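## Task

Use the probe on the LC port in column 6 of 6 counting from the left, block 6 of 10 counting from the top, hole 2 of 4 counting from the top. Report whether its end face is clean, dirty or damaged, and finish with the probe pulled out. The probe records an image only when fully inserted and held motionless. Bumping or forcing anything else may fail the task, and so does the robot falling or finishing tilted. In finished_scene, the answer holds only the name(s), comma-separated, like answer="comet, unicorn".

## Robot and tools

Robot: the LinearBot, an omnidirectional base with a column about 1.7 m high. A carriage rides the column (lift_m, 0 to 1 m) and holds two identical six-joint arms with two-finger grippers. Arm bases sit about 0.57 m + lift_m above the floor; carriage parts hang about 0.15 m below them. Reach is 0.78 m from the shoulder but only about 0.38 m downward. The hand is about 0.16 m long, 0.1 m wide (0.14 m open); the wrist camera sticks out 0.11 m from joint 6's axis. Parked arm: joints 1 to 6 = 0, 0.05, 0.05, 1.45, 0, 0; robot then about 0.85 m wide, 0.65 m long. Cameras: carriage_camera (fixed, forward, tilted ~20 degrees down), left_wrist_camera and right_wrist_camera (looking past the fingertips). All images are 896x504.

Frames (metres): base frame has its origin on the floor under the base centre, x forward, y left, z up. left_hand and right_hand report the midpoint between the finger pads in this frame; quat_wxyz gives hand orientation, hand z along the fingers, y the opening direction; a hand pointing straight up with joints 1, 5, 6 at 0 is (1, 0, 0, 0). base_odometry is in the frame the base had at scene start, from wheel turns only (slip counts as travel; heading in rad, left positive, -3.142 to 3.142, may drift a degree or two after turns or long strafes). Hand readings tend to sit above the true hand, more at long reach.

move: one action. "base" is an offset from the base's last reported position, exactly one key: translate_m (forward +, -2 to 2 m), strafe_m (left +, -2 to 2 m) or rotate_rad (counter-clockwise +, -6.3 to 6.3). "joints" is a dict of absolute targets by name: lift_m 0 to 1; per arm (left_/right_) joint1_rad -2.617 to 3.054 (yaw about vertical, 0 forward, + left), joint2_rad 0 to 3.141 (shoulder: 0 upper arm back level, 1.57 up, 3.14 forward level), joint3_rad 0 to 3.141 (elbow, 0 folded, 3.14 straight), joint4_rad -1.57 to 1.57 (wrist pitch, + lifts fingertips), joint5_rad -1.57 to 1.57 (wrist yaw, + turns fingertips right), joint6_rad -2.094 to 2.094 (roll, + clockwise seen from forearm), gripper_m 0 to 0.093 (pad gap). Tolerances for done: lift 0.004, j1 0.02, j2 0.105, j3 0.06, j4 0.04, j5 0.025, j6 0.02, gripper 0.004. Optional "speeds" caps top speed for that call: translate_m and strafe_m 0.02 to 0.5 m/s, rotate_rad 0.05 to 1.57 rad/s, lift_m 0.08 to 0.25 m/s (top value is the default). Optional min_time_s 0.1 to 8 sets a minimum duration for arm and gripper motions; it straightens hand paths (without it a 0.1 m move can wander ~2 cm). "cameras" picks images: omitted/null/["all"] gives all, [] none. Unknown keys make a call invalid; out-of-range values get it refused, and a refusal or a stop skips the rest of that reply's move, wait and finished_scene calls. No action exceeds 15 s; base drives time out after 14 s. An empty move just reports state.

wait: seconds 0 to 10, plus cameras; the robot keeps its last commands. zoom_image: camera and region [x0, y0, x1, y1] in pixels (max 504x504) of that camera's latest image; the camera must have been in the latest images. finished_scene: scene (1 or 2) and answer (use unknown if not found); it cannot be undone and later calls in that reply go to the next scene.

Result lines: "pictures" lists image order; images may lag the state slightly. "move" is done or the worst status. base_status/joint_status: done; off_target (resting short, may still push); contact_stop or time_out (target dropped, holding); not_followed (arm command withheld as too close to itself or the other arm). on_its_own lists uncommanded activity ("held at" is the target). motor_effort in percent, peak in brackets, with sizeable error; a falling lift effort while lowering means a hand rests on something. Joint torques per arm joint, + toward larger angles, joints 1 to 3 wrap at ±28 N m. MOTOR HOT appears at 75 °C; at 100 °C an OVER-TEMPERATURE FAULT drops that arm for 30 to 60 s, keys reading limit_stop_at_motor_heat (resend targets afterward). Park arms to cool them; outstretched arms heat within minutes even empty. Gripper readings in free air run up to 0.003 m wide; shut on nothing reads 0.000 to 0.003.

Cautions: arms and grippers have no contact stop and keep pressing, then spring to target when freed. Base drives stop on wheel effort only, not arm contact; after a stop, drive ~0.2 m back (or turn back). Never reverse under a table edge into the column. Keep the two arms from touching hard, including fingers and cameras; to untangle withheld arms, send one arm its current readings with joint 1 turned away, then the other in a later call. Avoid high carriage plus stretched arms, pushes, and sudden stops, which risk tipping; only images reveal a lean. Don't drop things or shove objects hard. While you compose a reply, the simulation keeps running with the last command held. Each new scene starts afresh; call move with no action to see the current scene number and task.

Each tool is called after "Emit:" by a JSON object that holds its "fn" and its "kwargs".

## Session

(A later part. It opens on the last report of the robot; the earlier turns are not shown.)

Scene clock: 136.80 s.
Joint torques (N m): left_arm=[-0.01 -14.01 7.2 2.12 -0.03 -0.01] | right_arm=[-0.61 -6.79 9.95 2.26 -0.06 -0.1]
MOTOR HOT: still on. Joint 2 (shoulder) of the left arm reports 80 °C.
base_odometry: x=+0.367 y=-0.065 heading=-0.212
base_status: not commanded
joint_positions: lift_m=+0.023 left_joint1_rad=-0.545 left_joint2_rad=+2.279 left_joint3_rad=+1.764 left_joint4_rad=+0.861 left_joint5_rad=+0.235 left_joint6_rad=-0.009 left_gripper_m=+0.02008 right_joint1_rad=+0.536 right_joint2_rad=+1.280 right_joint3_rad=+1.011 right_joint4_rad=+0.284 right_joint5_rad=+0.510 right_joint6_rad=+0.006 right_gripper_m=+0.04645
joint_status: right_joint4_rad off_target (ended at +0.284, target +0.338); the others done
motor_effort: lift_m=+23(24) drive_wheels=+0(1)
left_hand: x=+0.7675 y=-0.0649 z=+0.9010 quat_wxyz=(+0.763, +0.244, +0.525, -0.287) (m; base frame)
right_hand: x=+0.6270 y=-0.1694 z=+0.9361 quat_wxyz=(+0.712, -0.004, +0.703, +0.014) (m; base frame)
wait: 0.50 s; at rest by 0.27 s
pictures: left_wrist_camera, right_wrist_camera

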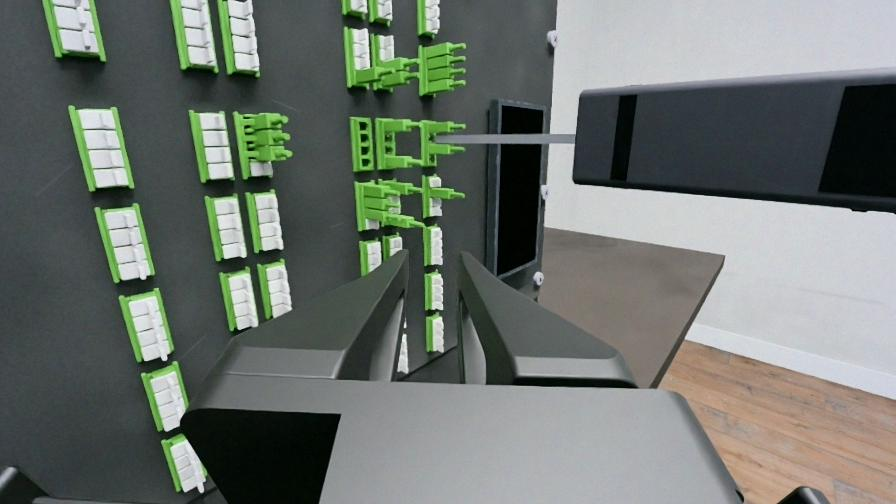

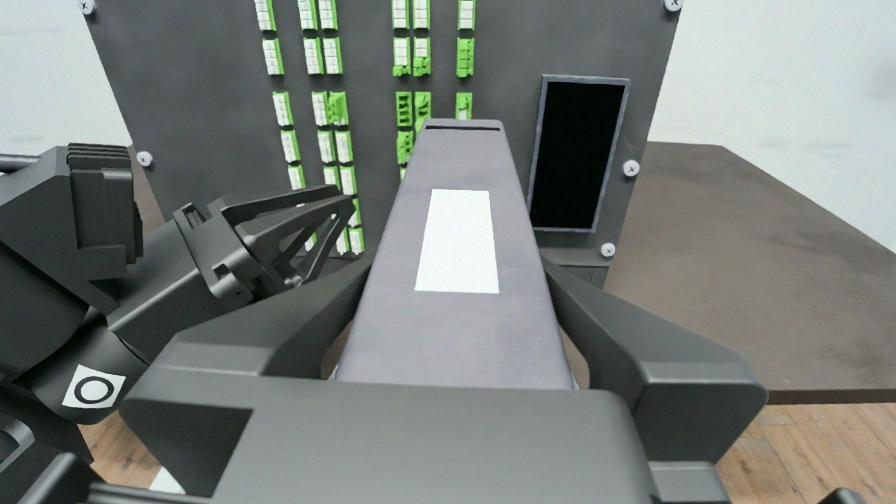

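Emit:
{"fn": "move", "kwargs": {"base": {"translate_m": 0.003}, "joints": {"right_joint5_rad": 0.4985, "right_joint4_rad": 0.3375, "right_joint2_rad": 1.26, "right_joint1_rad": 0.536, "lift_m": 0.023}, "speeds": {"lift_m": 0.08, "translate_m": 0.02}, "cameras": []}}

Emit:
{"fn": "wait", "kwargs": {"seconds": 0.5, "cameras": ["left_wrist_camera", "right_wrist_camera"]}}

Emit:
{"fn": "zoom_image", "kwargs": {"camera": "left_wrist_camera", "region": [424, 126, 448, 150]}}

Emit:
{"fn": "zoom_image", "kwargs": {"camera": "right_wrist_camera", "region": [454, 92, 474, 116]}}

Scene clock: 138.60 s.
Joint torques (N m): left_arm=[-0.01 -14.08 7.2 2.12 -0.03 -0.01] | right_arm=[-0.55 -6.71 9.92 2.3 0.01 -0.08]
move: off_target
MOTOR HOT: still on. Joint 2 (shoulder) of the left arm reports 80 °C.
base_odometry: x=+0.370 y=-0.066 heading=-0.212
base_status: done
joint_positions: lift_m=+0.023 left_joint1_rad=-0.545 left_joint2_rad=+2.279 left_joint3_rad=+1.764 left_joint4_rad=+0.861 left_joint5_rad=+0.235 left_joint6_rad=-0.009 left_gripper_m=+0.02008 right_joint1_rad=+0.536 right_joint2_rad=+1.280 right_joint3_rad=+1.011 right_joint4_rad=+0.284 right_joint5_rad=+0.506 right_joint6_rad=+0.006 right_gripper_m=+0.04645
joint_status: right_joint4_rad off_target (ended at +0.284, target +0.338); the others done
motor_effort: lift_m=+24(25) drive_wheels=+0(7)
left_hand: x=+0.7675 y=-0.0649 z=+0.9012 quat_wxyz=(+0.763, +0.244, +0.525, -0.287) (m; base frame)
right_hand: x=+0.6270 y=-0.1687 z=+0.9363 quat_wxyz=(+0.712, -0.006, +0.702, +0.015) (m; base frame)
pictures: none
No camera images: "cameras" was empty.

Scene clock: 139.10 s.
Joint torques (N m): left_arm=[0.02 -14.01 7.2 2.13 -0.03 -0.01] | right_arm=[-0.47 -6.56 9.94 2.25 -0.02 -0.07]
MOTOR HOT: still on. Joint 2 (shoulder) of the left arm reports 80 °C.
base_odometry: x=+0.370 y=-0.066 heading=-0.212
base_status: done
joint_positions: lift_m=+0.023 left_joint1_rad=-0.545 left_joint2_rad=+2.279 left_joint3_rad=+1.764 left_joint4_rad=+0.861 left_joint5_rad=+0.235 left_joint6_rad=-0.009 left_gripper_m=+0.02008 right_joint1_rad=+0.536 right_joint2_rad=+1.280 right_joint3_rad=+1.011 right_joint4_rad=+0.284 right_joint5_rad=+0.506 right_joint6_rad=+0.006 right_gripper_m=+0.04645
joint_status: right_joint4_rad off_target (ended at +0.284, target +0.338); the others done
motor_effort: lift_m=+24(25) drive_wheels=-1(7)
left_hand: x=+0.7675 y=-0.0649 z=+0.9012 quat_wxyz=(+0.763, +0.244, +0.525, -0.287) (m; base frame)
right_hand: x=+0.6270 y=-0.1687 z=+0.9363 quat_wxyz=(+0.712, -0.006, +0.702, +0.015) (m; base frame)
wait: 0.50 s; at rest by 0.27 s
pictures: left_wrist_camera, right_wrist_camera

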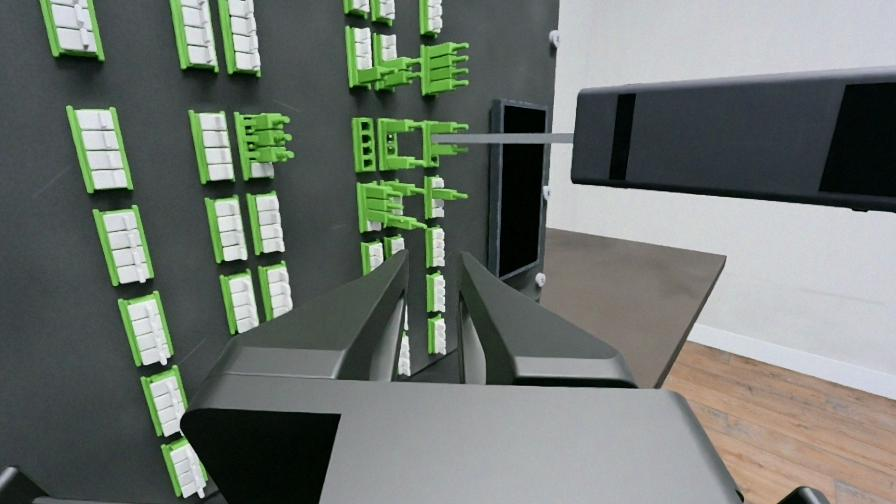

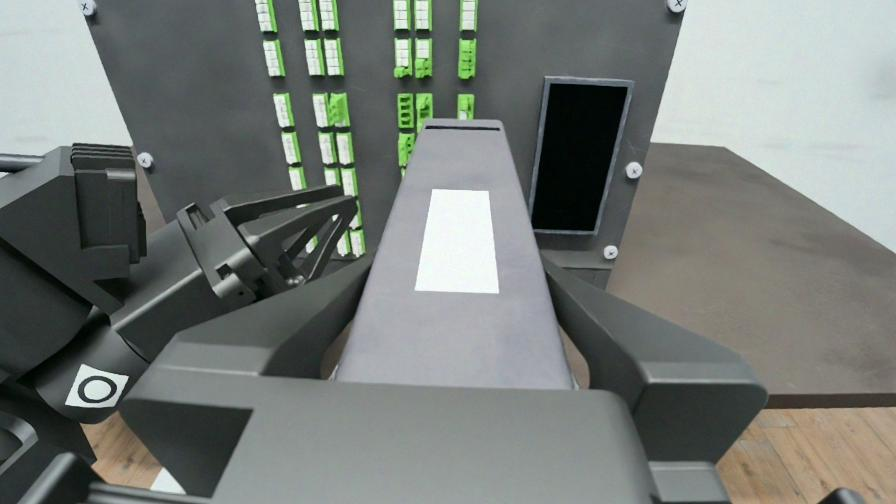

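Scaled by 21.000 from the camera's 896x504 image, which has a finer 1280x720 frame.

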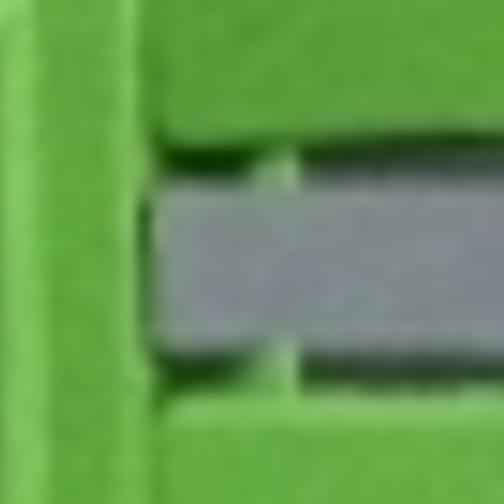

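Scaled by 21.000 from the camera's 896x504 image, which has a finer 1280x720 frame.

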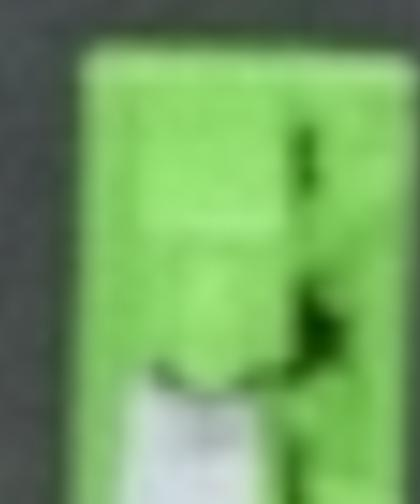

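Emit:
{"fn": "move", "kwargs": {"joints": {"right_joint5_rad": 0.5177, "lift_m": 0.0227}, "speeds": {"lift_m": 0.08}, "cameras": []}}

Emit:
{"fn": "wait", "kwargs": {"seconds": 0.5, "cameras": ["left_wrist_camera", "right_wrist_camera"]}}

Emit:
{"fn": "zoom_image", "kwargs": {"camera": "left_wrist_camera", "region": [424, 126, 448, 150]}}

Emit:
{"fn": "zoom_image", "kwargs": {"camera": "right_wrist_camera", "region": [454, 92, 474, 116]}}

Scene clock: 140.80 s.
Joint torques (N m): left_arm=[-0.01 -14.01 7.2 2.13 -0.03 -0.01] | right_arm=[-0.47 -6.64 9.89 2.3 0.14 -0.07]
move: done
MOTOR HOT: still on. Joint 2 (shoulder) of the left arm reports 80 °C.
base_odometry: x=+0.370 y=-0.066 heading=-0.212
base_status: not commanded
joint_positions: lift_m=+0.023 left_joint1_rad=-0.545 left_joint2_rad=+2.279 left_joint3_rad=+1.764 left_joint4_rad=+0.861 left_joint5_rad=+0.235 left_joint6_rad=-0.009 left_gripper_m=+0.02008 right_joint1_rad=+0.536 right_joint2_rad=+1.280 right_joint3_rad=+1.011 right_joint4_rad=+0.284 right_joint5_rad=+0.507 right_joint6_rad=+0.006 right_gripper_m=+0.04645
joint_status: all done
motor_effort: lift_m=+23(23) drive_wheels=+1(1)
left_hand: x=+0.7675 y=-0.0649 z=+0.9010 quat_wxyz=(+0.763, +0.244, +0.525, -0.287) (m; base frame)
right_hand: x=+0.6270 y=-0.1689 z=+0.9361 quat_wxyz=(+0.712, -0.006, +0.702, +0.015) (m; base frame)
pictures: none
No camera images: "cameras" was empty.

Scene clock: 141.30 s.
Joint torques (N m): left_arm=[0.02 -14.02 7.21 2.13 -0.03 -0.01] | right_arm=[-0.57 -6.65 9.88 2.27 0.16 -0.1]
MOTOR HOT: still on. Joint 2 (shoulder) of the left arm reports 80 °C.
base_odometry: x=+0.370 y=-0.066 heading=-0.212
base_status: not commanded
joint_positions: lift_m=+0.023 left_joint1_rad=-0.545 left_joint2_rad=+2.279 left_joint3_rad=+1.764 left_joint4_rad=+0.861 left_joint5_rad=+0.235 left_joint6_rad=-0.009 left_gripper_m=+0.02008 right_joint1_rad=+0.536 right_joint2_rad=+1.280 right_joint3_rad=+1.011 right_joint4_rad=+0.284 right_joint5_rad=+0.507 right_joint6_rad=+0.006 right_gripper_m=+0.04645
joint_status: all done
motor_effort: lift_m=+23(23) drive_wheels=+0(1)
left_hand: x=+0.7675 y=-0.0649 z=+0.9010 quat_wxyz=(+0.763, +0.244, +0.525, -0.287) (m; base frame)
right_hand: x=+0.6270 y=-0.1689 z=+0.9361 quat_wxyz=(+0.712, -0.006, +0.702, +0.015) (m; base frame)
wait: 0.50 s; at rest by 0.27 s
pictures: left_wrist_camera, right_wrist_camera

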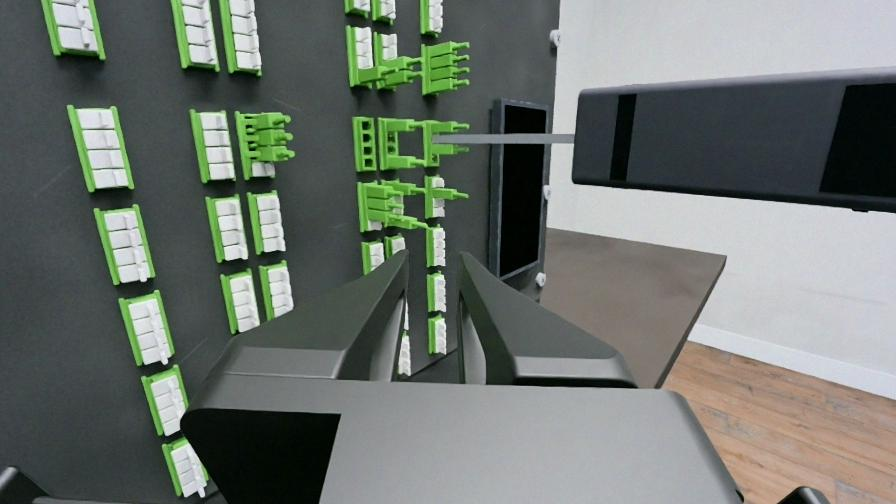

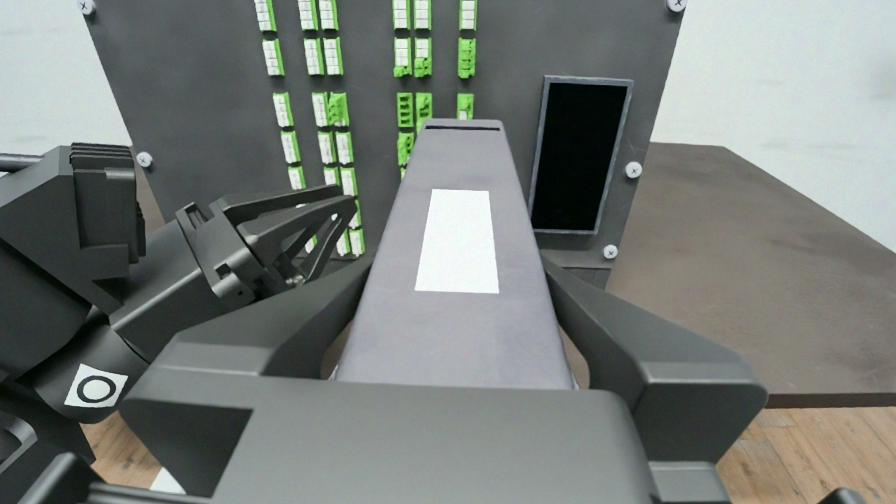

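Scaled by 21.000 from the camera's 896x504 image, which has a finer 1280x720 frame.

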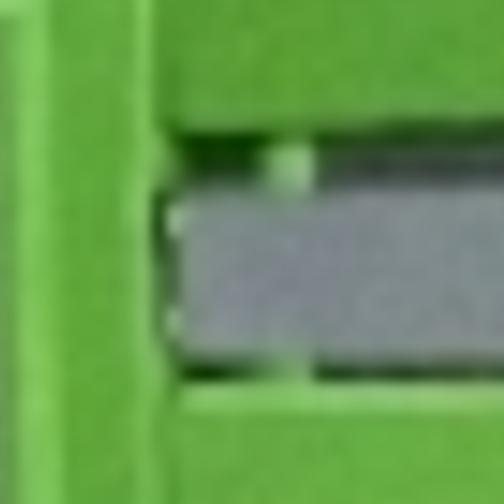

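Scaled by 21.000 from the camera's 896x504 image, which has a finer 1280x720 frame.

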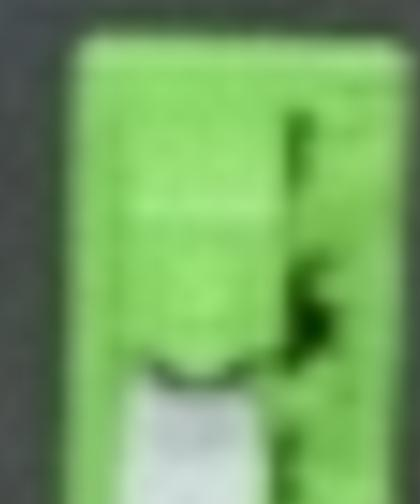

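Emit:
{"fn": "move", "kwargs": {"joints": {"right_joint5_rad": 0.5181}, "cameras": []}}

Emit:
{"fn": "wait", "kwargs": {"seconds": 0.4, "cameras": ["right_wrist_camera"]}}

Emit:
{"fn": "zoom_image", "kwargs": {"camera": "right_wrist_camera", "region": [454, 92, 474, 116]}}

Emit:
{"fn": "move", "kwargs": {"base": {"translate_m": 0.0015}, "joints": {"right_joint5_rad": 0.5076}, "speeds": {"translate_m": 0.02}, "cameras": []}}

Emit:
{"fn": "wait", "kwargs": {"seconds": 0.5, "cameras": ["left_wrist_camera", "right_wrist_camera"]}}

Emit:
{"fn": "zoom_image", "kwargs": {"camera": "left_wrist_camera", "region": [424, 126, 448, 150]}}

Emit:
{"fn": "zoom_image", "kwargs": {"camera": "right_wrist_camera", "region": [454, 92, 474, 116]}}

Scene clock: 143.63 s.
Joint torques (N m): left_arm=[0.02 -14.02 7.2 2.12 -0.03 -0.01] | right_arm=[-0.61 -6.64 9.99 2.26 0.12 -0.06]
move: done
MOTOR HOT: still on. Joint 2 (shoulder) of the left arm reports 81 °C.
base_odometry: x=+0.370 y=-0.066 heading=-0.212
base_status: not commanded
joint_positions: lift_m=+0.023 left_joint1_rad=-0.545 left_joint2_rad=+2.279 left_joint3_rad=+1.764 left_joint4_rad=+0.861 left_joint5_rad=+0.235 left_joint6_rad=-0.009 left_gripper_m=+0.02008 right_joint1_rad=+0.536 right_joint2_rad=+1.280 right_joint3_rad=+1.011 right_joint4_rad=+0.284 right_joint5_rad=+0.508 right_joint6_rad=+0.006 right_gripper_m=+0.04645
joint_status: all done
motor_effort: lift_m=+23(23) drive_wheels=-1(2)
left_hand: x=+0.7675 y=-0.0649 z=+0.9010 quat_wxyz=(+0.763, +0.244, +0.525, -0.287) (m; base frame)
right_hand: x=+0.6270 y=-0.1690 z=+0.9361 quat_wxyz=(+0.712, -0.005, +0.702, +0.015) (m; base frame)
pictures: none
No camera images: "cameras" was empty.

Scene clock: 144.03 s.
Joint torques (N m): left_arm=[0.02 -14.02 7.21 2.12 -0.03 -0.01] | right_arm=[-0.43 -6.72 10 2.29 0.13 -0.09]
MOTOR HOT: still on. Joint 2 (shoulder) of the left arm reports 81 °C.
base_odometry: x=+0.370 y=-0.066 heading=-0.212
base_status: not commanded
joint_positions: lift_m=+0.023 left_joint1_rad=-0.545 left_joint2_rad=+2.279 left_joint3_rad=+1.764 left_joint4_rad=+0.861 left_joint5_rad=+0.235 left_joint6_rad=-0.009 left_gripper_m=+0.02008 right_joint1_rad=+0.536 right_joint2_rad=+1.280 right_joint3_rad=+1.011 right_joint4_rad=+0.284 right_joint5_rad=+0.508 right_joint6_rad=+0.006 right_gripper_m=+0.04645
joint_status: all done
motor_effort: lift_m=+23(23) drive_wheels=+0(2)
left_hand: x=+0.7675 y=-0.0649 z=+0.9010 quat_wxyz=(+0.763, +0.244, +0.525, -0.287) (m; base frame)
right_hand: x=+0.6270 y=-0.1690 z=+0.9361 quat_wxyz=(+0.712, -0.005, +0.702, +0.015) (m; base frame)
wait: 0.40 s; at rest by 0.27 s
pictures: right_wrist_camera

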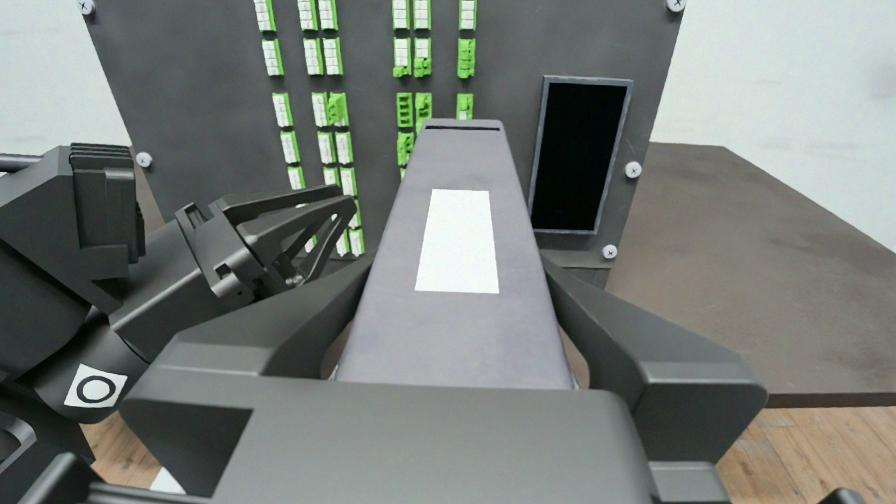

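Scaled by 21.000 from the camera's 896x504 image, which has a finer 1280x720 frame.

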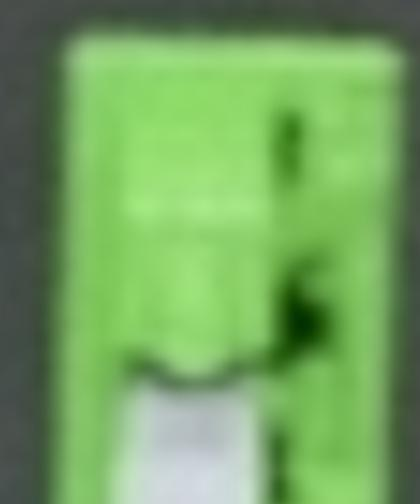

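Scene clock: 144.60 s.
Joint torques (N m): left_arm=[-0.02 -13.94 7.21 2.14 -0.04 -0.01] | right_arm=[-0.61 -6.37 9.83 2.27 0.08 -0.11]
move: done
MOTOR HOT: still on. Joint 2 (shoulder) of the left arm reports 81 °C.
base_odometry: x=+0.371 y=-0.066 heading=-0.213
base_status: done
joint_positions: lift_m=+0.023 left_joint1_rad=-0.545 left_joint2_rad=+2.279 left_joint3_rad=+1.764 left_joint4_rad=+0.861 left_joint5_rad=+0.235 left_joint6_rad=-0.009 left_gripper_m=+0.02008 right_joint1_rad=+0.536 right_joint2_rad=+1.280 right_joint3_rad=+1.011 right_joint4_rad=+0.284 right_joint5_rad=+0.508 right_joint6_rad=+0.006 right_gripper_m=+0.04645
joint_status: all done
motor_effort: lift_m=+23(23) drive_wheels=+1(6)
left_hand: x=+0.7676 y=-0.0649 z=+0.9009 quat_wxyz=(+0.763, +0.244, +0.525, -0.287) (m; base frame)
right_hand: x=+0.6270 y=-0.1690 z=+0.9362 quat_wxyz=(+0.712, -0.005, +0.702, +0.015) (m; base frame)
pictures: none
No camera images: "cameras" was empty.

Scene clock: 145.10 s.
Joint torques (N m): left_arm=[0.03 -14.05 7.2 2.13 -0.03 -0.01] | right_arm=[-0.53 -6.46 9.87 2.27 0.06 -0.1]
MOTOR HOT: still on. Joint 2 (shoulder) of the left arm reports 81 °C.
base_odometry: x=+0.371 y=-0.066 heading=-0.213
base_status: done
joint_positions: lift_m=+0.023 left_joint1_rad=-0.545 left_joint2_rad=+2.279 left_joint3_rad=+1.764 left_joint4_rad=+0.861 left_joint5_rad=+0.235 left_joint6_rad=-0.009 left_gripper_m=+0.02008 right_joint1_rad=+0.536 right_joint2_rad=+1.280 right_joint3_rad=+1.011 right_joint4_rad=+0.284 right_joint5_rad=+0.508 right_joint6_rad=+0.006 right_gripper_m=+0.04645
joint_status: all done
motor_effort: lift_m=+23(23) drive_wheels=-1(6)
left_hand: x=+0.7676 y=-0.0649 z=+0.9009 quat_wxyz=(+0.763, +0.244, +0.525, -0.287) (m; base frame)
right_hand: x=+0.6270 y=-0.1690 z=+0.9362 quat_wxyz=(+0.712, -0.005, +0.702, +0.015) (m; base frame)
wait: 0.50 s; at rest by 0.27 s
pictures: left_wrist_camera, right_wrist_camera

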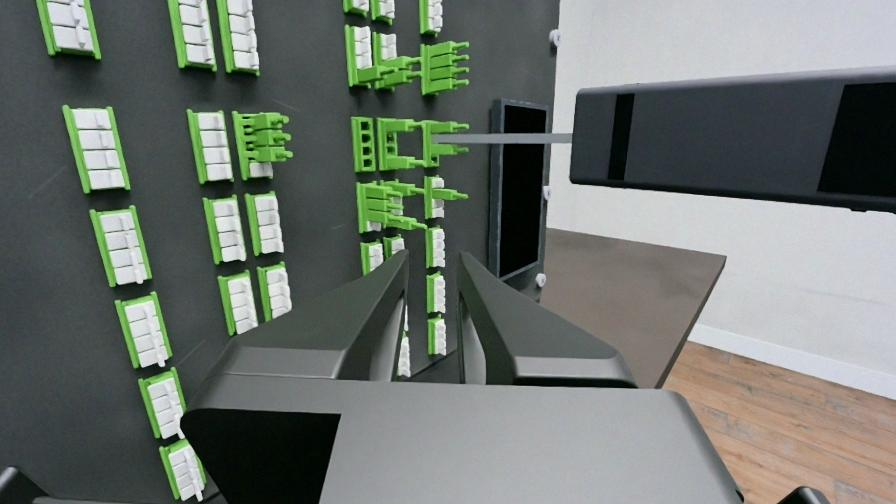

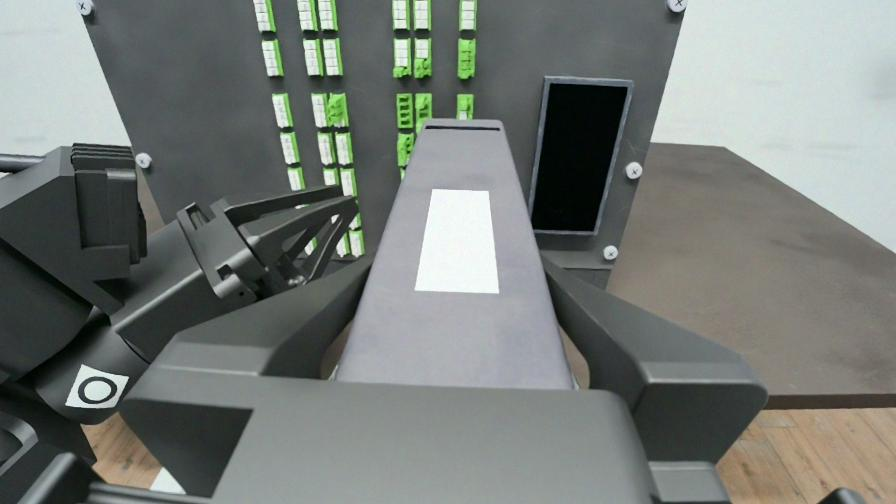

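Scaled by 21.000 from the camera's 896x504 image, which has a finer 1280x720 frame.

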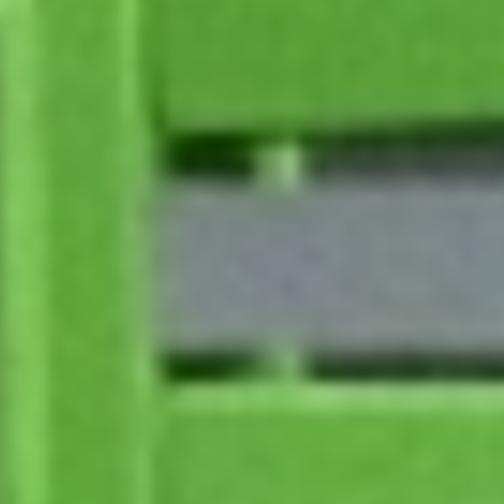

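Scaled by 21.000 from the camera's 896x504 image, which has a finer 1280x720 frame.

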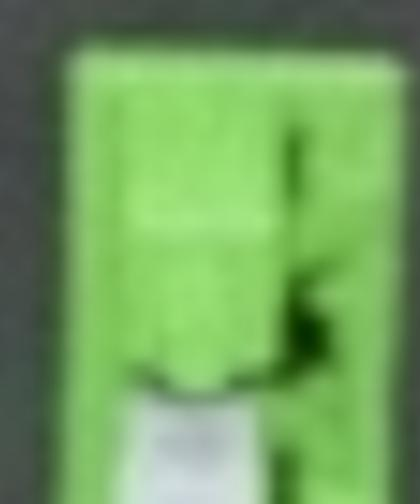

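Emit:
{"fn": "move", "kwargs": {"joints": {"right_joint5_rad": 0.5185}, "cameras": []}}

Emit:
{"fn": "wait", "kwargs": {"seconds": 0.4, "cameras": ["right_wrist_camera", "left_wrist_camera"]}}

Emit:
{"fn": "zoom_image", "kwargs": {"camera": "right_wrist_camera", "region": [454, 92, 474, 116]}}

Emit:
{"fn": "zoom_image", "kwargs": {"camera": "left_wrist_camera", "region": [424, 126, 448, 150]}}

Emit:
{"fn": "move", "kwargs": {"base": {"translate_m": 0.0015}, "joints": {"right_joint5_rad": 0.508}, "speeds": {"translate_m": 0.02}, "cameras": []}}

Emit:
{"fn": "wait", "kwargs": {"seconds": 0.5, "cameras": ["left_wrist_camera", "right_wrist_camera"]}}

Emit:
{"fn": "zoom_image", "kwargs": {"camera": "left_wrist_camera", "region": [424, 126, 448, 150]}}

Emit:
{"fn": "zoom_image", "kwargs": {"camera": "right_wrist_camera", "region": [454, 92, 474, 116]}}

Scene clock: 147.17 s.
Joint torques (N m): left_arm=[0.01 -14.01 7.2 2.12 -0.03 -0.01] | right_arm=[-0.66 -6.61 9.73 2.27 0.12 -0.05]
move: done
MOTOR HOT: still on. Joint 2 (shoulder) of the left arm reports 81 °C.
base_odometry: x=+0.371 y=-0.066 heading=-0.213
base_status: not commanded
joint_positions: lift_m=+0.023 left_joint1_rad=-0.545 left_joint2_rad=+2.279 left_joint3_rad=+1.764 left_joint4_rad=+0.861 left_joint5_rad=+0.235 left_joint6_rad=-0.009 left_gripper_m=+0.02008 right_joint1_rad=+0.536 right_joint2_rad=+1.280 right_joint3_rad=+1.011 right_joint4_rad=+0.284 right_joint5_rad=+0.508 right_joint6_rad=+0.006 right_gripper_m=+0.04645
joint_status: all done
motor_effort: lift_m=+23(23) drive_wheels=+0(1)
left_hand: x=+0.7676 y=-0.0649 z=+0.9009 quat_wxyz=(+0.763, +0.244, +0.525, -0.287) (m; base frame)
right_hand: x=+0.6270 y=-0.1690 z=+0.9362 quat_wxyz=(+0.712, -0.005, +0.702, +0.015) (m; base frame)
pictures: none
No camera images: "cameras" was empty.

Scene clock: 147.57 s.
Joint torques (N m): left_arm=[0.02 -14.01 7.2 2.12 -0.03 -0.01] | right_arm=[-0.39 -6.46 9.95 2.3 0.13 -0.09]
MOTOR HOT: still on. Joint 2 (shoulder) of the left arm reports 81 °C.
base_odometry: x=+0.371 y=-0.066 heading=-0.213
base_status: not commanded
joint_positions: lift_m=+0.023 left_joint1_rad=-0.545 left_joint2_rad=+2.279 left_joint3_rad=+1.764 left_joint4_rad=+0.861 left_joint5_rad=+0.235 left_joint6_rad=-0.009 left_gripper_m=+0.02008 right_joint1_rad=+0.536 right_joint2_rad=+1.280 right_joint3_rad=+1.011 right_joint4_rad=+0.284 right_joint5_rad=+0.508 right_joint6_rad=+0.006 right_gripper_m=+0.04645
joint_status: all done
motor_effort: lift_m=+23(23) drive_wheels=+1(1)
left_hand: x=+0.7676 y=-0.0649 z=+0.9009 quat_wxyz=(+0.763, +0.244, +0.525, -0.287) (m; base frame)
right_hand: x=+0.6270 y=-0.1690 z=+0.9362 quat_wxyz=(+0.712, -0.005, +0.702, +0.015) (m; base frame)
wait: 0.40 s; at rest by 0.27 s
pictures: left_wrist_camera, right_wrist_camera

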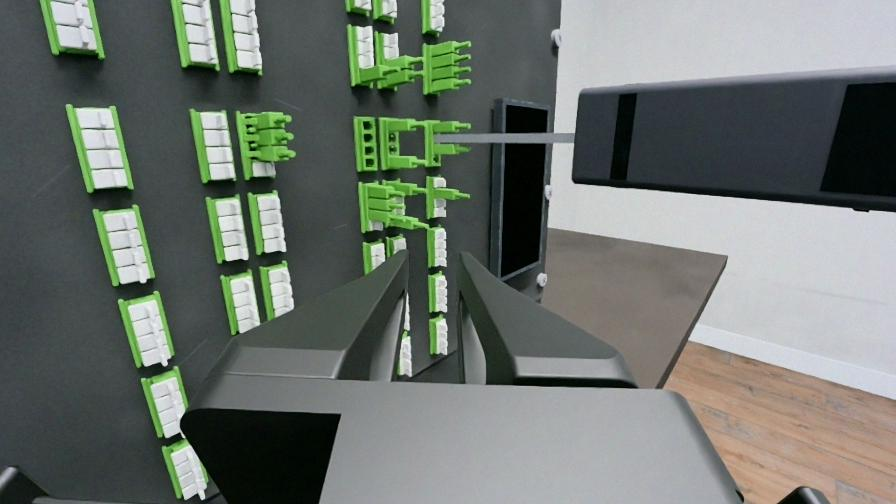

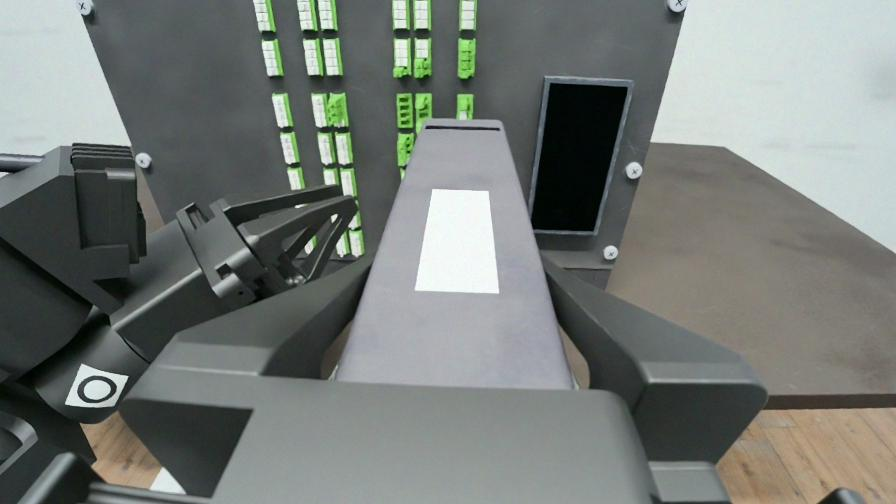

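Scaled by 21.000 from the camera's 896x504 image, which has a finer 1280x720 frame.

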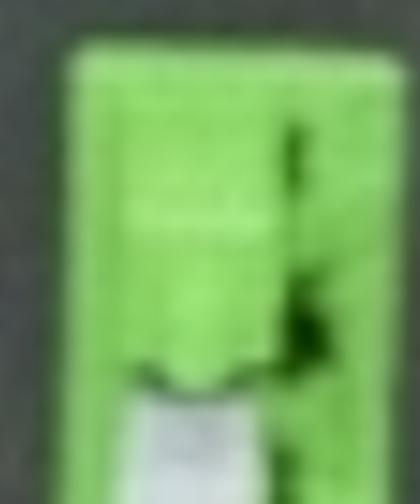

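Scaled by 21.000 from the camera's 896x504 image, which has a finer 1280x720 frame.

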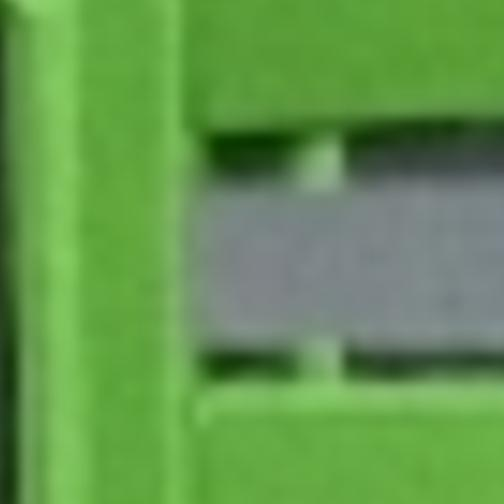

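Scene clock: 148.13 s.
Joint torques (N m): left_arm=[0.06 -14 7.21 2.11 -0.03 -0.01] | right_arm=[-0.5 -6.5 9.77 2.23 0.04 -0.02]
move: done
MOTOR HOT: still on. Joint 2 (shoulder) of the left arm reports 81 °C.
base_odometry: x=+0.373 y=-0.066 heading=-0.213
base_status: done
joint_positions: lift_m=+0.023 left_joint1_rad=-0.545 left_joint2_rad=+2.279 left_joint3_rad=+1.764 left_joint4_rad=+0.861 left_joint5_rad=+0.235 left_joint6_rad=-0.009 left_gripper_m=+0.02008 right_joint1_rad=+0.536 right_joint2_rad=+1.280 right_joint3_rad=+1.011 right_joint4_rad=+0.284 right_joint5_rad=+0.507 right_joint6_rad=+0.006 right_gripper_m=+0.04645
joint_status: all done
motor_effort: lift_m=+23(23) drive_wheels=+0(6)
left_hand: x=+0.7676 y=-0.0649 z=+0.9009 quat_wxyz=(+0.763, +0.244, +0.525, -0.287) (m; base frame)
right_hand: x=+0.6270 y=-0.1689 z=+0.9363 quat_wxyz=(+0.712, -0.005, +0.702, +0.015) (m; base frame)
pictures: none
No camera images: "cameras" was empty.

Scene clock: 148.63 s.
Joint torques (N m): left_arm=[0.01 -14.06 7.21 2.13 -0.03 -0.01] | right_arm=[-0.4 -6.71 9.96 2.3 0.06 -0.08]
MOTOR HOT: still on. Joint 2 (shoulder) of the left arm reports 81 °C.
base_odometry: x=+0.373 y=-0.066 heading=-0.213
base_status: done
joint_positions: lift_m=+0.023 left_joint1_rad=-0.545 left_joint2_rad=+2.279 left_joint3_rad=+1.764 left_joint4_rad=+0.861 left_joint5_rad=+0.235 left_joint6_rad=-0.009 left_gripper_m=+0.02008 right_joint1_rad=+0.536 right_joint2_rad=+1.280 right_joint3_rad=+1.011 right_joint4_rad=+0.284 right_joint5_rad=+0.507 right_joint6_rad=+0.006 right_gripper_m=+0.04645
joint_status: all done
motor_effort: lift_m=+23(23) drive_wheels=+1(6)
left_hand: x=+0.7676 y=-0.0649 z=+0.9009 quat_wxyz=(+0.763, +0.244, +0.525, -0.287) (m; base frame)
right_hand: x=+0.6270 y=-0.1689 z=+0.9363 quat_wxyz=(+0.712, -0.005, +0.702, +0.015) (m; base frame)
wait: 0.50 s; at rest by 0.27 s
pictures: left_wrist_camera, right_wrist_camera

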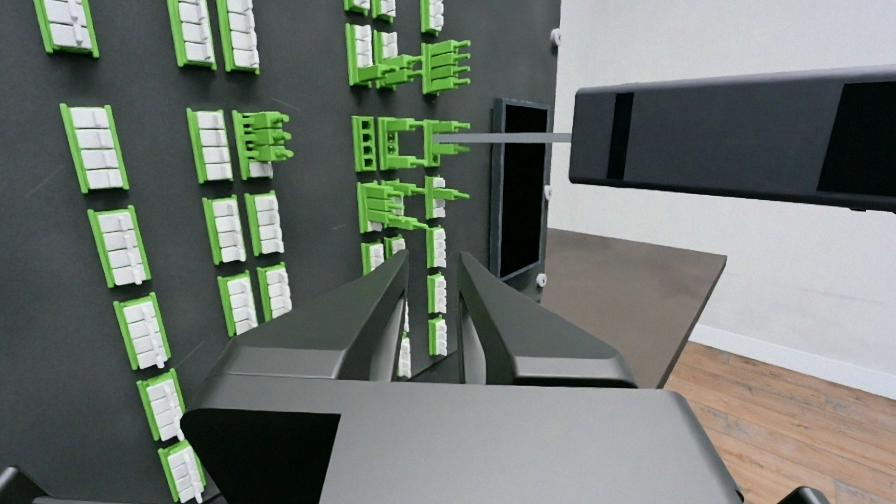

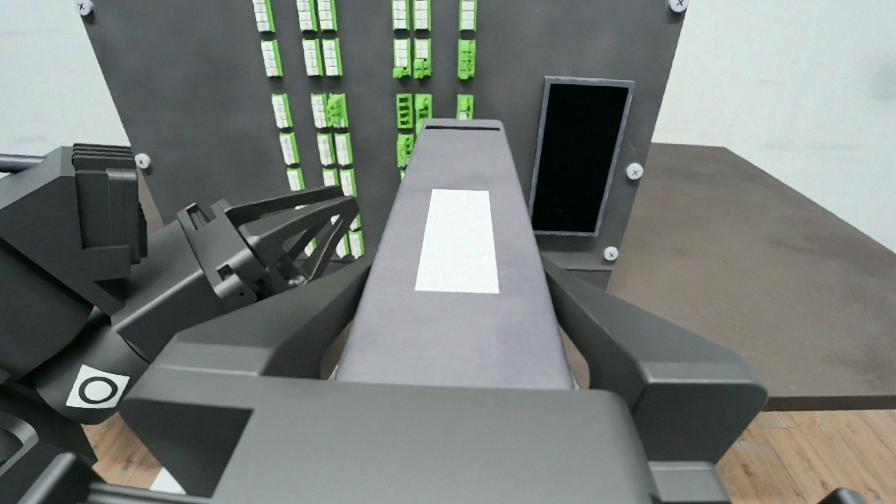

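Scaled by 21.000 from the camera's 896x504 image, which has a finer 1280x720 frame.

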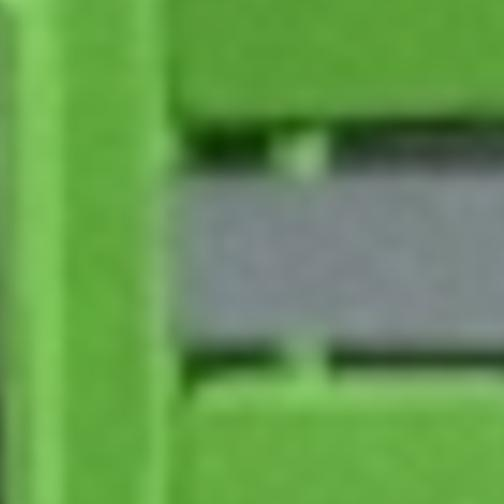

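Scaled by 21.000 from the camera's 896x504 image, which has a finer 1280x720 frame.

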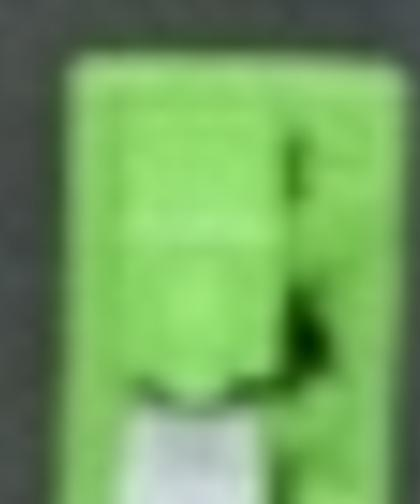

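Emit:
{"fn": "move", "kwargs": {"base": {"translate_m": 0.003}, "joints": {"right_joint5_rad": 0.5075}, "speeds": {"translate_m": 0.02}, "cameras": []}}

Emit:
{"fn": "wait", "kwargs": {"seconds": 0.4, "cameras": ["left_wrist_camera", "right_wrist_camera"]}}

Emit:
{"fn": "zoom_image", "kwargs": {"camera": "left_wrist_camera", "region": [424, 126, 448, 150]}}

Emit:
{"fn": "zoom_image", "kwargs": {"camera": "right_wrist_camera", "region": [454, 92, 474, 116]}}

Scene clock: 149.83 s.
Joint torques (N m): left_arm=[0.01 -14.08 7.23 2.12 -0.04 -0.01] | right_arm=[-0.64 -6.52 9.92 2.29 0.04 -0.07]
move: done
MOTOR HOT: still on. Joint 2 (shoulder) of the left arm reports 82 °C.
base_odometry: x=+0.376 y=-0.067 heading=-0.213
base_status: done
joint_positions: lift_m=+0.023 left_joint1_rad=-0.545 left_joint2_rad=+2.279 left_joint3_rad=+1.764 left_joint4_rad=+0.861 left_joint5_rad=+0.235 left_joint6_rad=-0.009 left_gripper_m=+0.02008 right_joint1_rad=+0.536 right_joint2_rad=+1.280 right_joint3_rad=+1.011 right_joint4_rad=+0.284 right_joint5_rad=+0.507 right_joint6_rad=+0.006 right_gripper_m=+0.04645
joint_status: all done
motor_effort: lift_m=+23(23) drive_wheels=-3(7)
left_hand: x=+0.7676 y=-0.0649 z=+0.9009 quat_wxyz=(+0.763, +0.244, +0.525, -0.287) (m; base frame)
right_hand: x=+0.6270 y=-0.1688 z=+0.9363 quat_wxyz=(+0.712, -0.006, +0.702, +0.015) (m; base frame)
pictures: none
No camera images: "cameras" was empty.

Scene clock: 150.23 s.
Joint torques (N m): left_arm=[0.01 -13.98 7.2 2.12 -0.03 -0.01] | right_arm=[-0.46 -6.53 9.83 2.21 0.08 -0.07]
MOTOR HOT: still on. Joint 2 (shoulder) of the left arm reports 82 °C.
base_odometry: x=+0.376 y=-0.067 heading=-0.213
base_status: done
joint_positions: lift_m=+0.023 left_joint1_rad=-0.545 left_joint2_rad=+2.279 left_joint3_rad=+1.764 left_joint4_rad=+0.861 left_joint5_rad=+0.235 left_joint6_rad=-0.009 left_gripper_m=+0.02008 right_joint1_rad=+0.536 right_joint2_rad=+1.280 right_joint3_rad=+1.011 right_joint4_rad=+0.284 right_joint5_rad=+0.507 right_joint6_rad=+0.006 right_gripper_m=+0.04645
joint_status: all done
motor_effort: lift_m=+23(23) drive_wheels=-2(7)
left_hand: x=+0.7676 y=-0.0649 z=+0.9009 quat_wxyz=(+0.763, +0.244, +0.525, -0.287) (m; base frame)
right_hand: x=+0.6270 y=-0.1688 z=+0.9363 quat_wxyz=(+0.712, -0.006, +0.702, +0.015) (m; base frame)
wait: 0.40 s; at rest by 0.27 s
pictures: left_wrist_camera, right_wrist_camera

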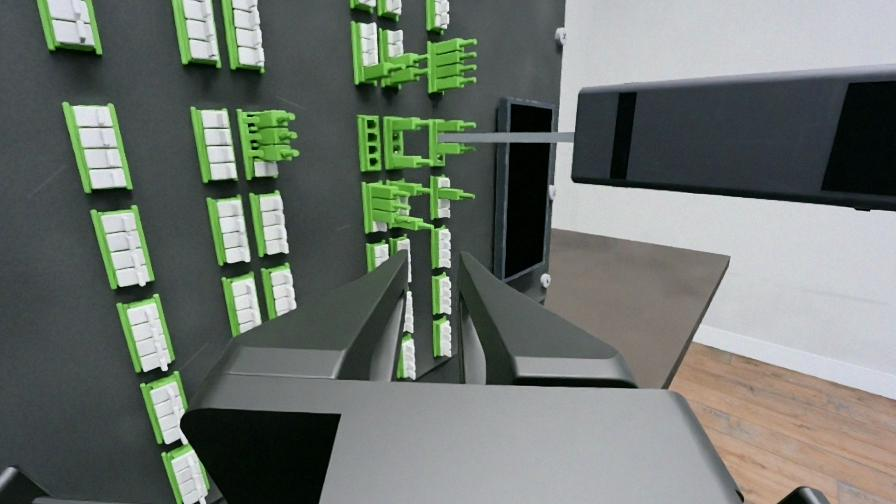

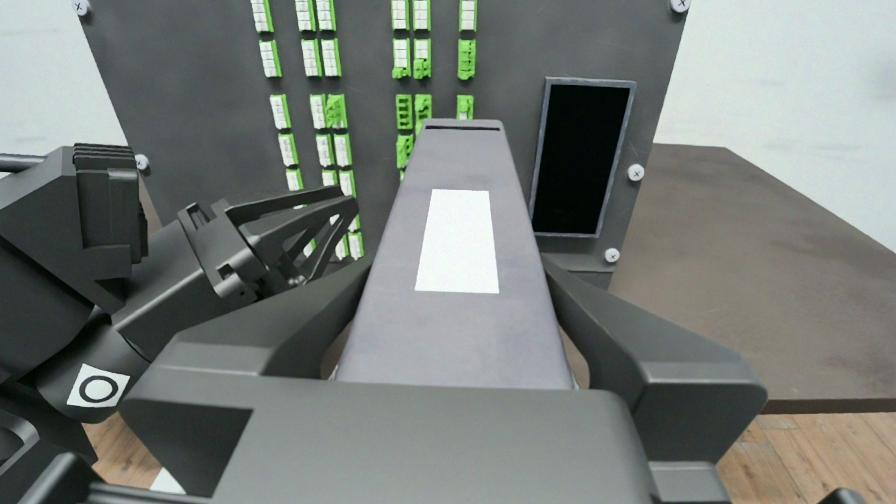

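Scaled by 21.000 from the camera's 896x504 image, which has a finer 1280x720 frame.

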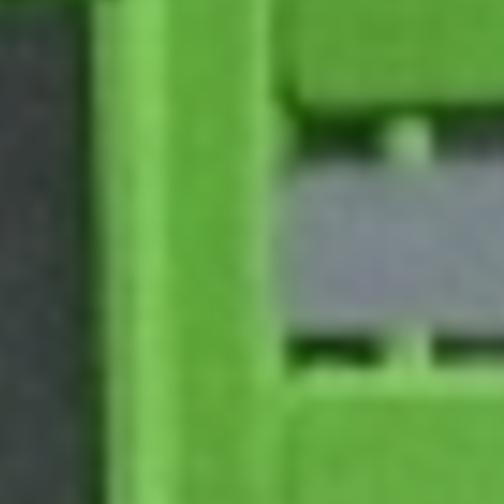

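Scaled by 21.000 from the camera's 896x504 image, which has a finer 1280x720 frame.

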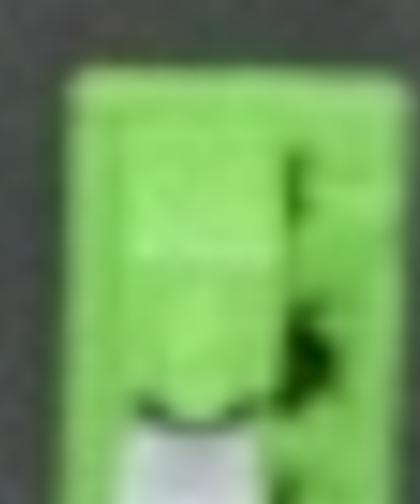

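Emit:
{"fn": "move", "kwargs": {"base": {"translate_m": 0.003}, "joints": {"right_joint5_rad": 0.507}, "speeds": {"translate_m": 0.02}, "cameras": []}}

Emit:
{"fn": "wait", "kwargs": {"seconds": 0.3, "cameras": ["left_wrist_camera", "right_wrist_camera"]}}

Emit:
{"fn": "zoom_image", "kwargs": {"camera": "left_wrist_camera", "region": [428, 126, 452, 150]}}

Emit:
{"fn": "zoom_image", "kwargs": {"camera": "right_wrist_camera", "region": [454, 92, 474, 116]}}

Scene clock: 151.83 s.
Joint torques (N m): left_arm=[0.08 -14.01 7.19 2.14 -0.04 -0.01] | right_arm=[-0.64 -6.58 9.92 2.26 0.02 -0.09]
move: done
MOTOR HOT: still on. Joint 2 (shoulder) of the left arm reports 82 °C.
base_odometry: x=+0.379 y=-0.068 heading=-0.213
base_status: done
joint_positions: lift_m=+0.023 left_joint1_rad=-0.545 left_joint2_rad=+2.279 left_joint3_rad=+1.764 left_joint4_rad=+0.861 left_joint5_rad=+0.235 left_joint6_rad=-0.009 left_gripper_m=+0.02008 right_joint1_rad=+0.536 right_joint2_rad=+1.280 right_joint3_rad=+1.011 right_joint4_rad=+0.284 right_joint5_rad=+0.506 right_joint6_rad=+0.006 right_gripper_m=+0.04645
joint_status: all done
motor_effort: lift_m=+23(23) drive_wheels=-2(7)
left_hand: x=+0.7676 y=-0.0649 z=+0.9009 quat_wxyz=(+0.763, +0.244, +0.525, -0.287) (m; base frame)
right_hand: x=+0.6270 y=-0.1687 z=+0.9363 quat_wxyz=(+0.712, -0.006, +0.702, +0.015) (m; base frame)
pictures: none
No camera images: "cameras" was empty.

Scene clock: 152.13 s.
Joint torques (N m): left_arm=[-0.03 -14.02 7.23 2.13 -0.03 -0.01] | right_arm=[-0.46 -6.24 9.84 2.31 0.04 -0.04]
MOTOR HOT: still on. Joint 2 (shoulder) of the left arm reports 82 °C.
base_odometry: x=+0.379 y=-0.068 heading=-0.213
base_status: done
joint_positions: lift_m=+0.023 left_joint1_rad=-0.545 left_joint2_rad=+2.279 left_joint3_rad=+1.764 left_joint4_rad=+0.861 left_joint5_rad=+0.235 left_joint6_rad=-0.009 left_gripper_m=+0.02008 right_joint1_rad=+0.536 right_joint2_rad=+1.280 right_joint3_rad=+1.011 right_joint4_rad=+0.284 right_joint5_rad=+0.506 right_joint6_rad=+0.006 right_gripper_m=+0.04645
joint_status: all done
motor_effort: lift_m=+23(23) drive_wheels=+0(7)
left_hand: x=+0.7676 y=-0.0649 z=+0.9009 quat_wxyz=(+0.763, +0.244, +0.525, -0.287) (m; base frame)
right_hand: x=+0.6270 y=-0.1687 z=+0.9363 quat_wxyz=(+0.712, -0.006, +0.702, +0.015) (m; base frame)
wait: 0.30 s; at rest by 0.27 s
pictures: left_wrist_camera, right_wrist_camera

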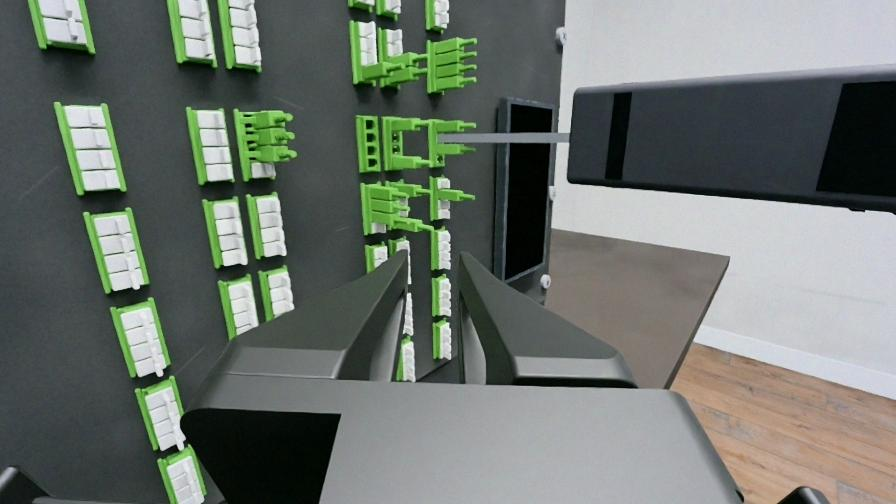

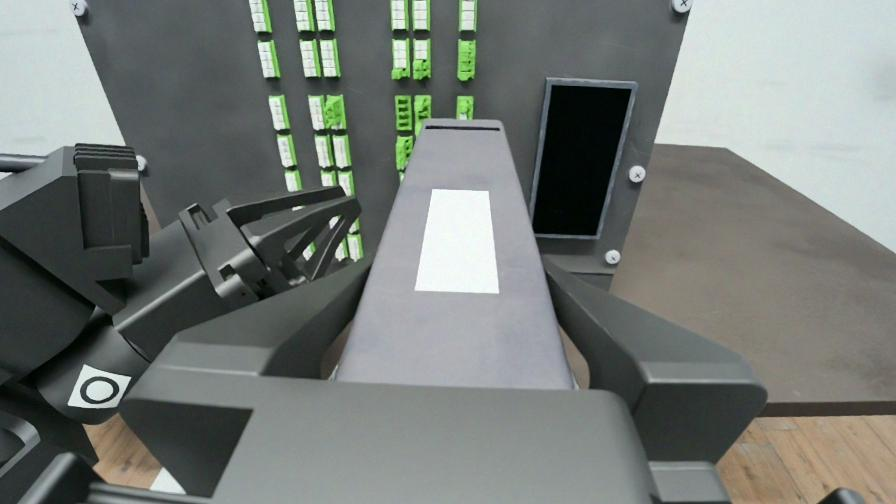

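Scaled by 21.000 from the camera's 896x504 image, which has a finer 1280x720 frame.

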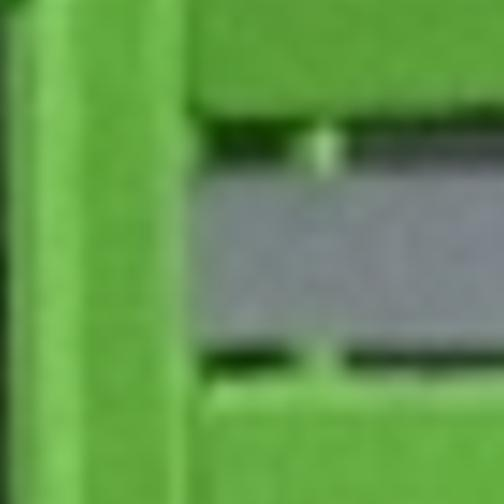

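Scaled by 21.000 from the camera's 896x504 image, which has a finer 1280x720 frame.

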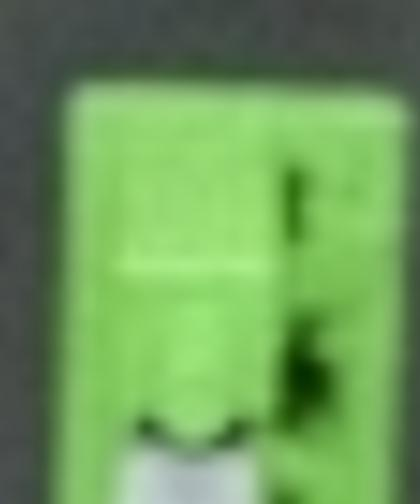

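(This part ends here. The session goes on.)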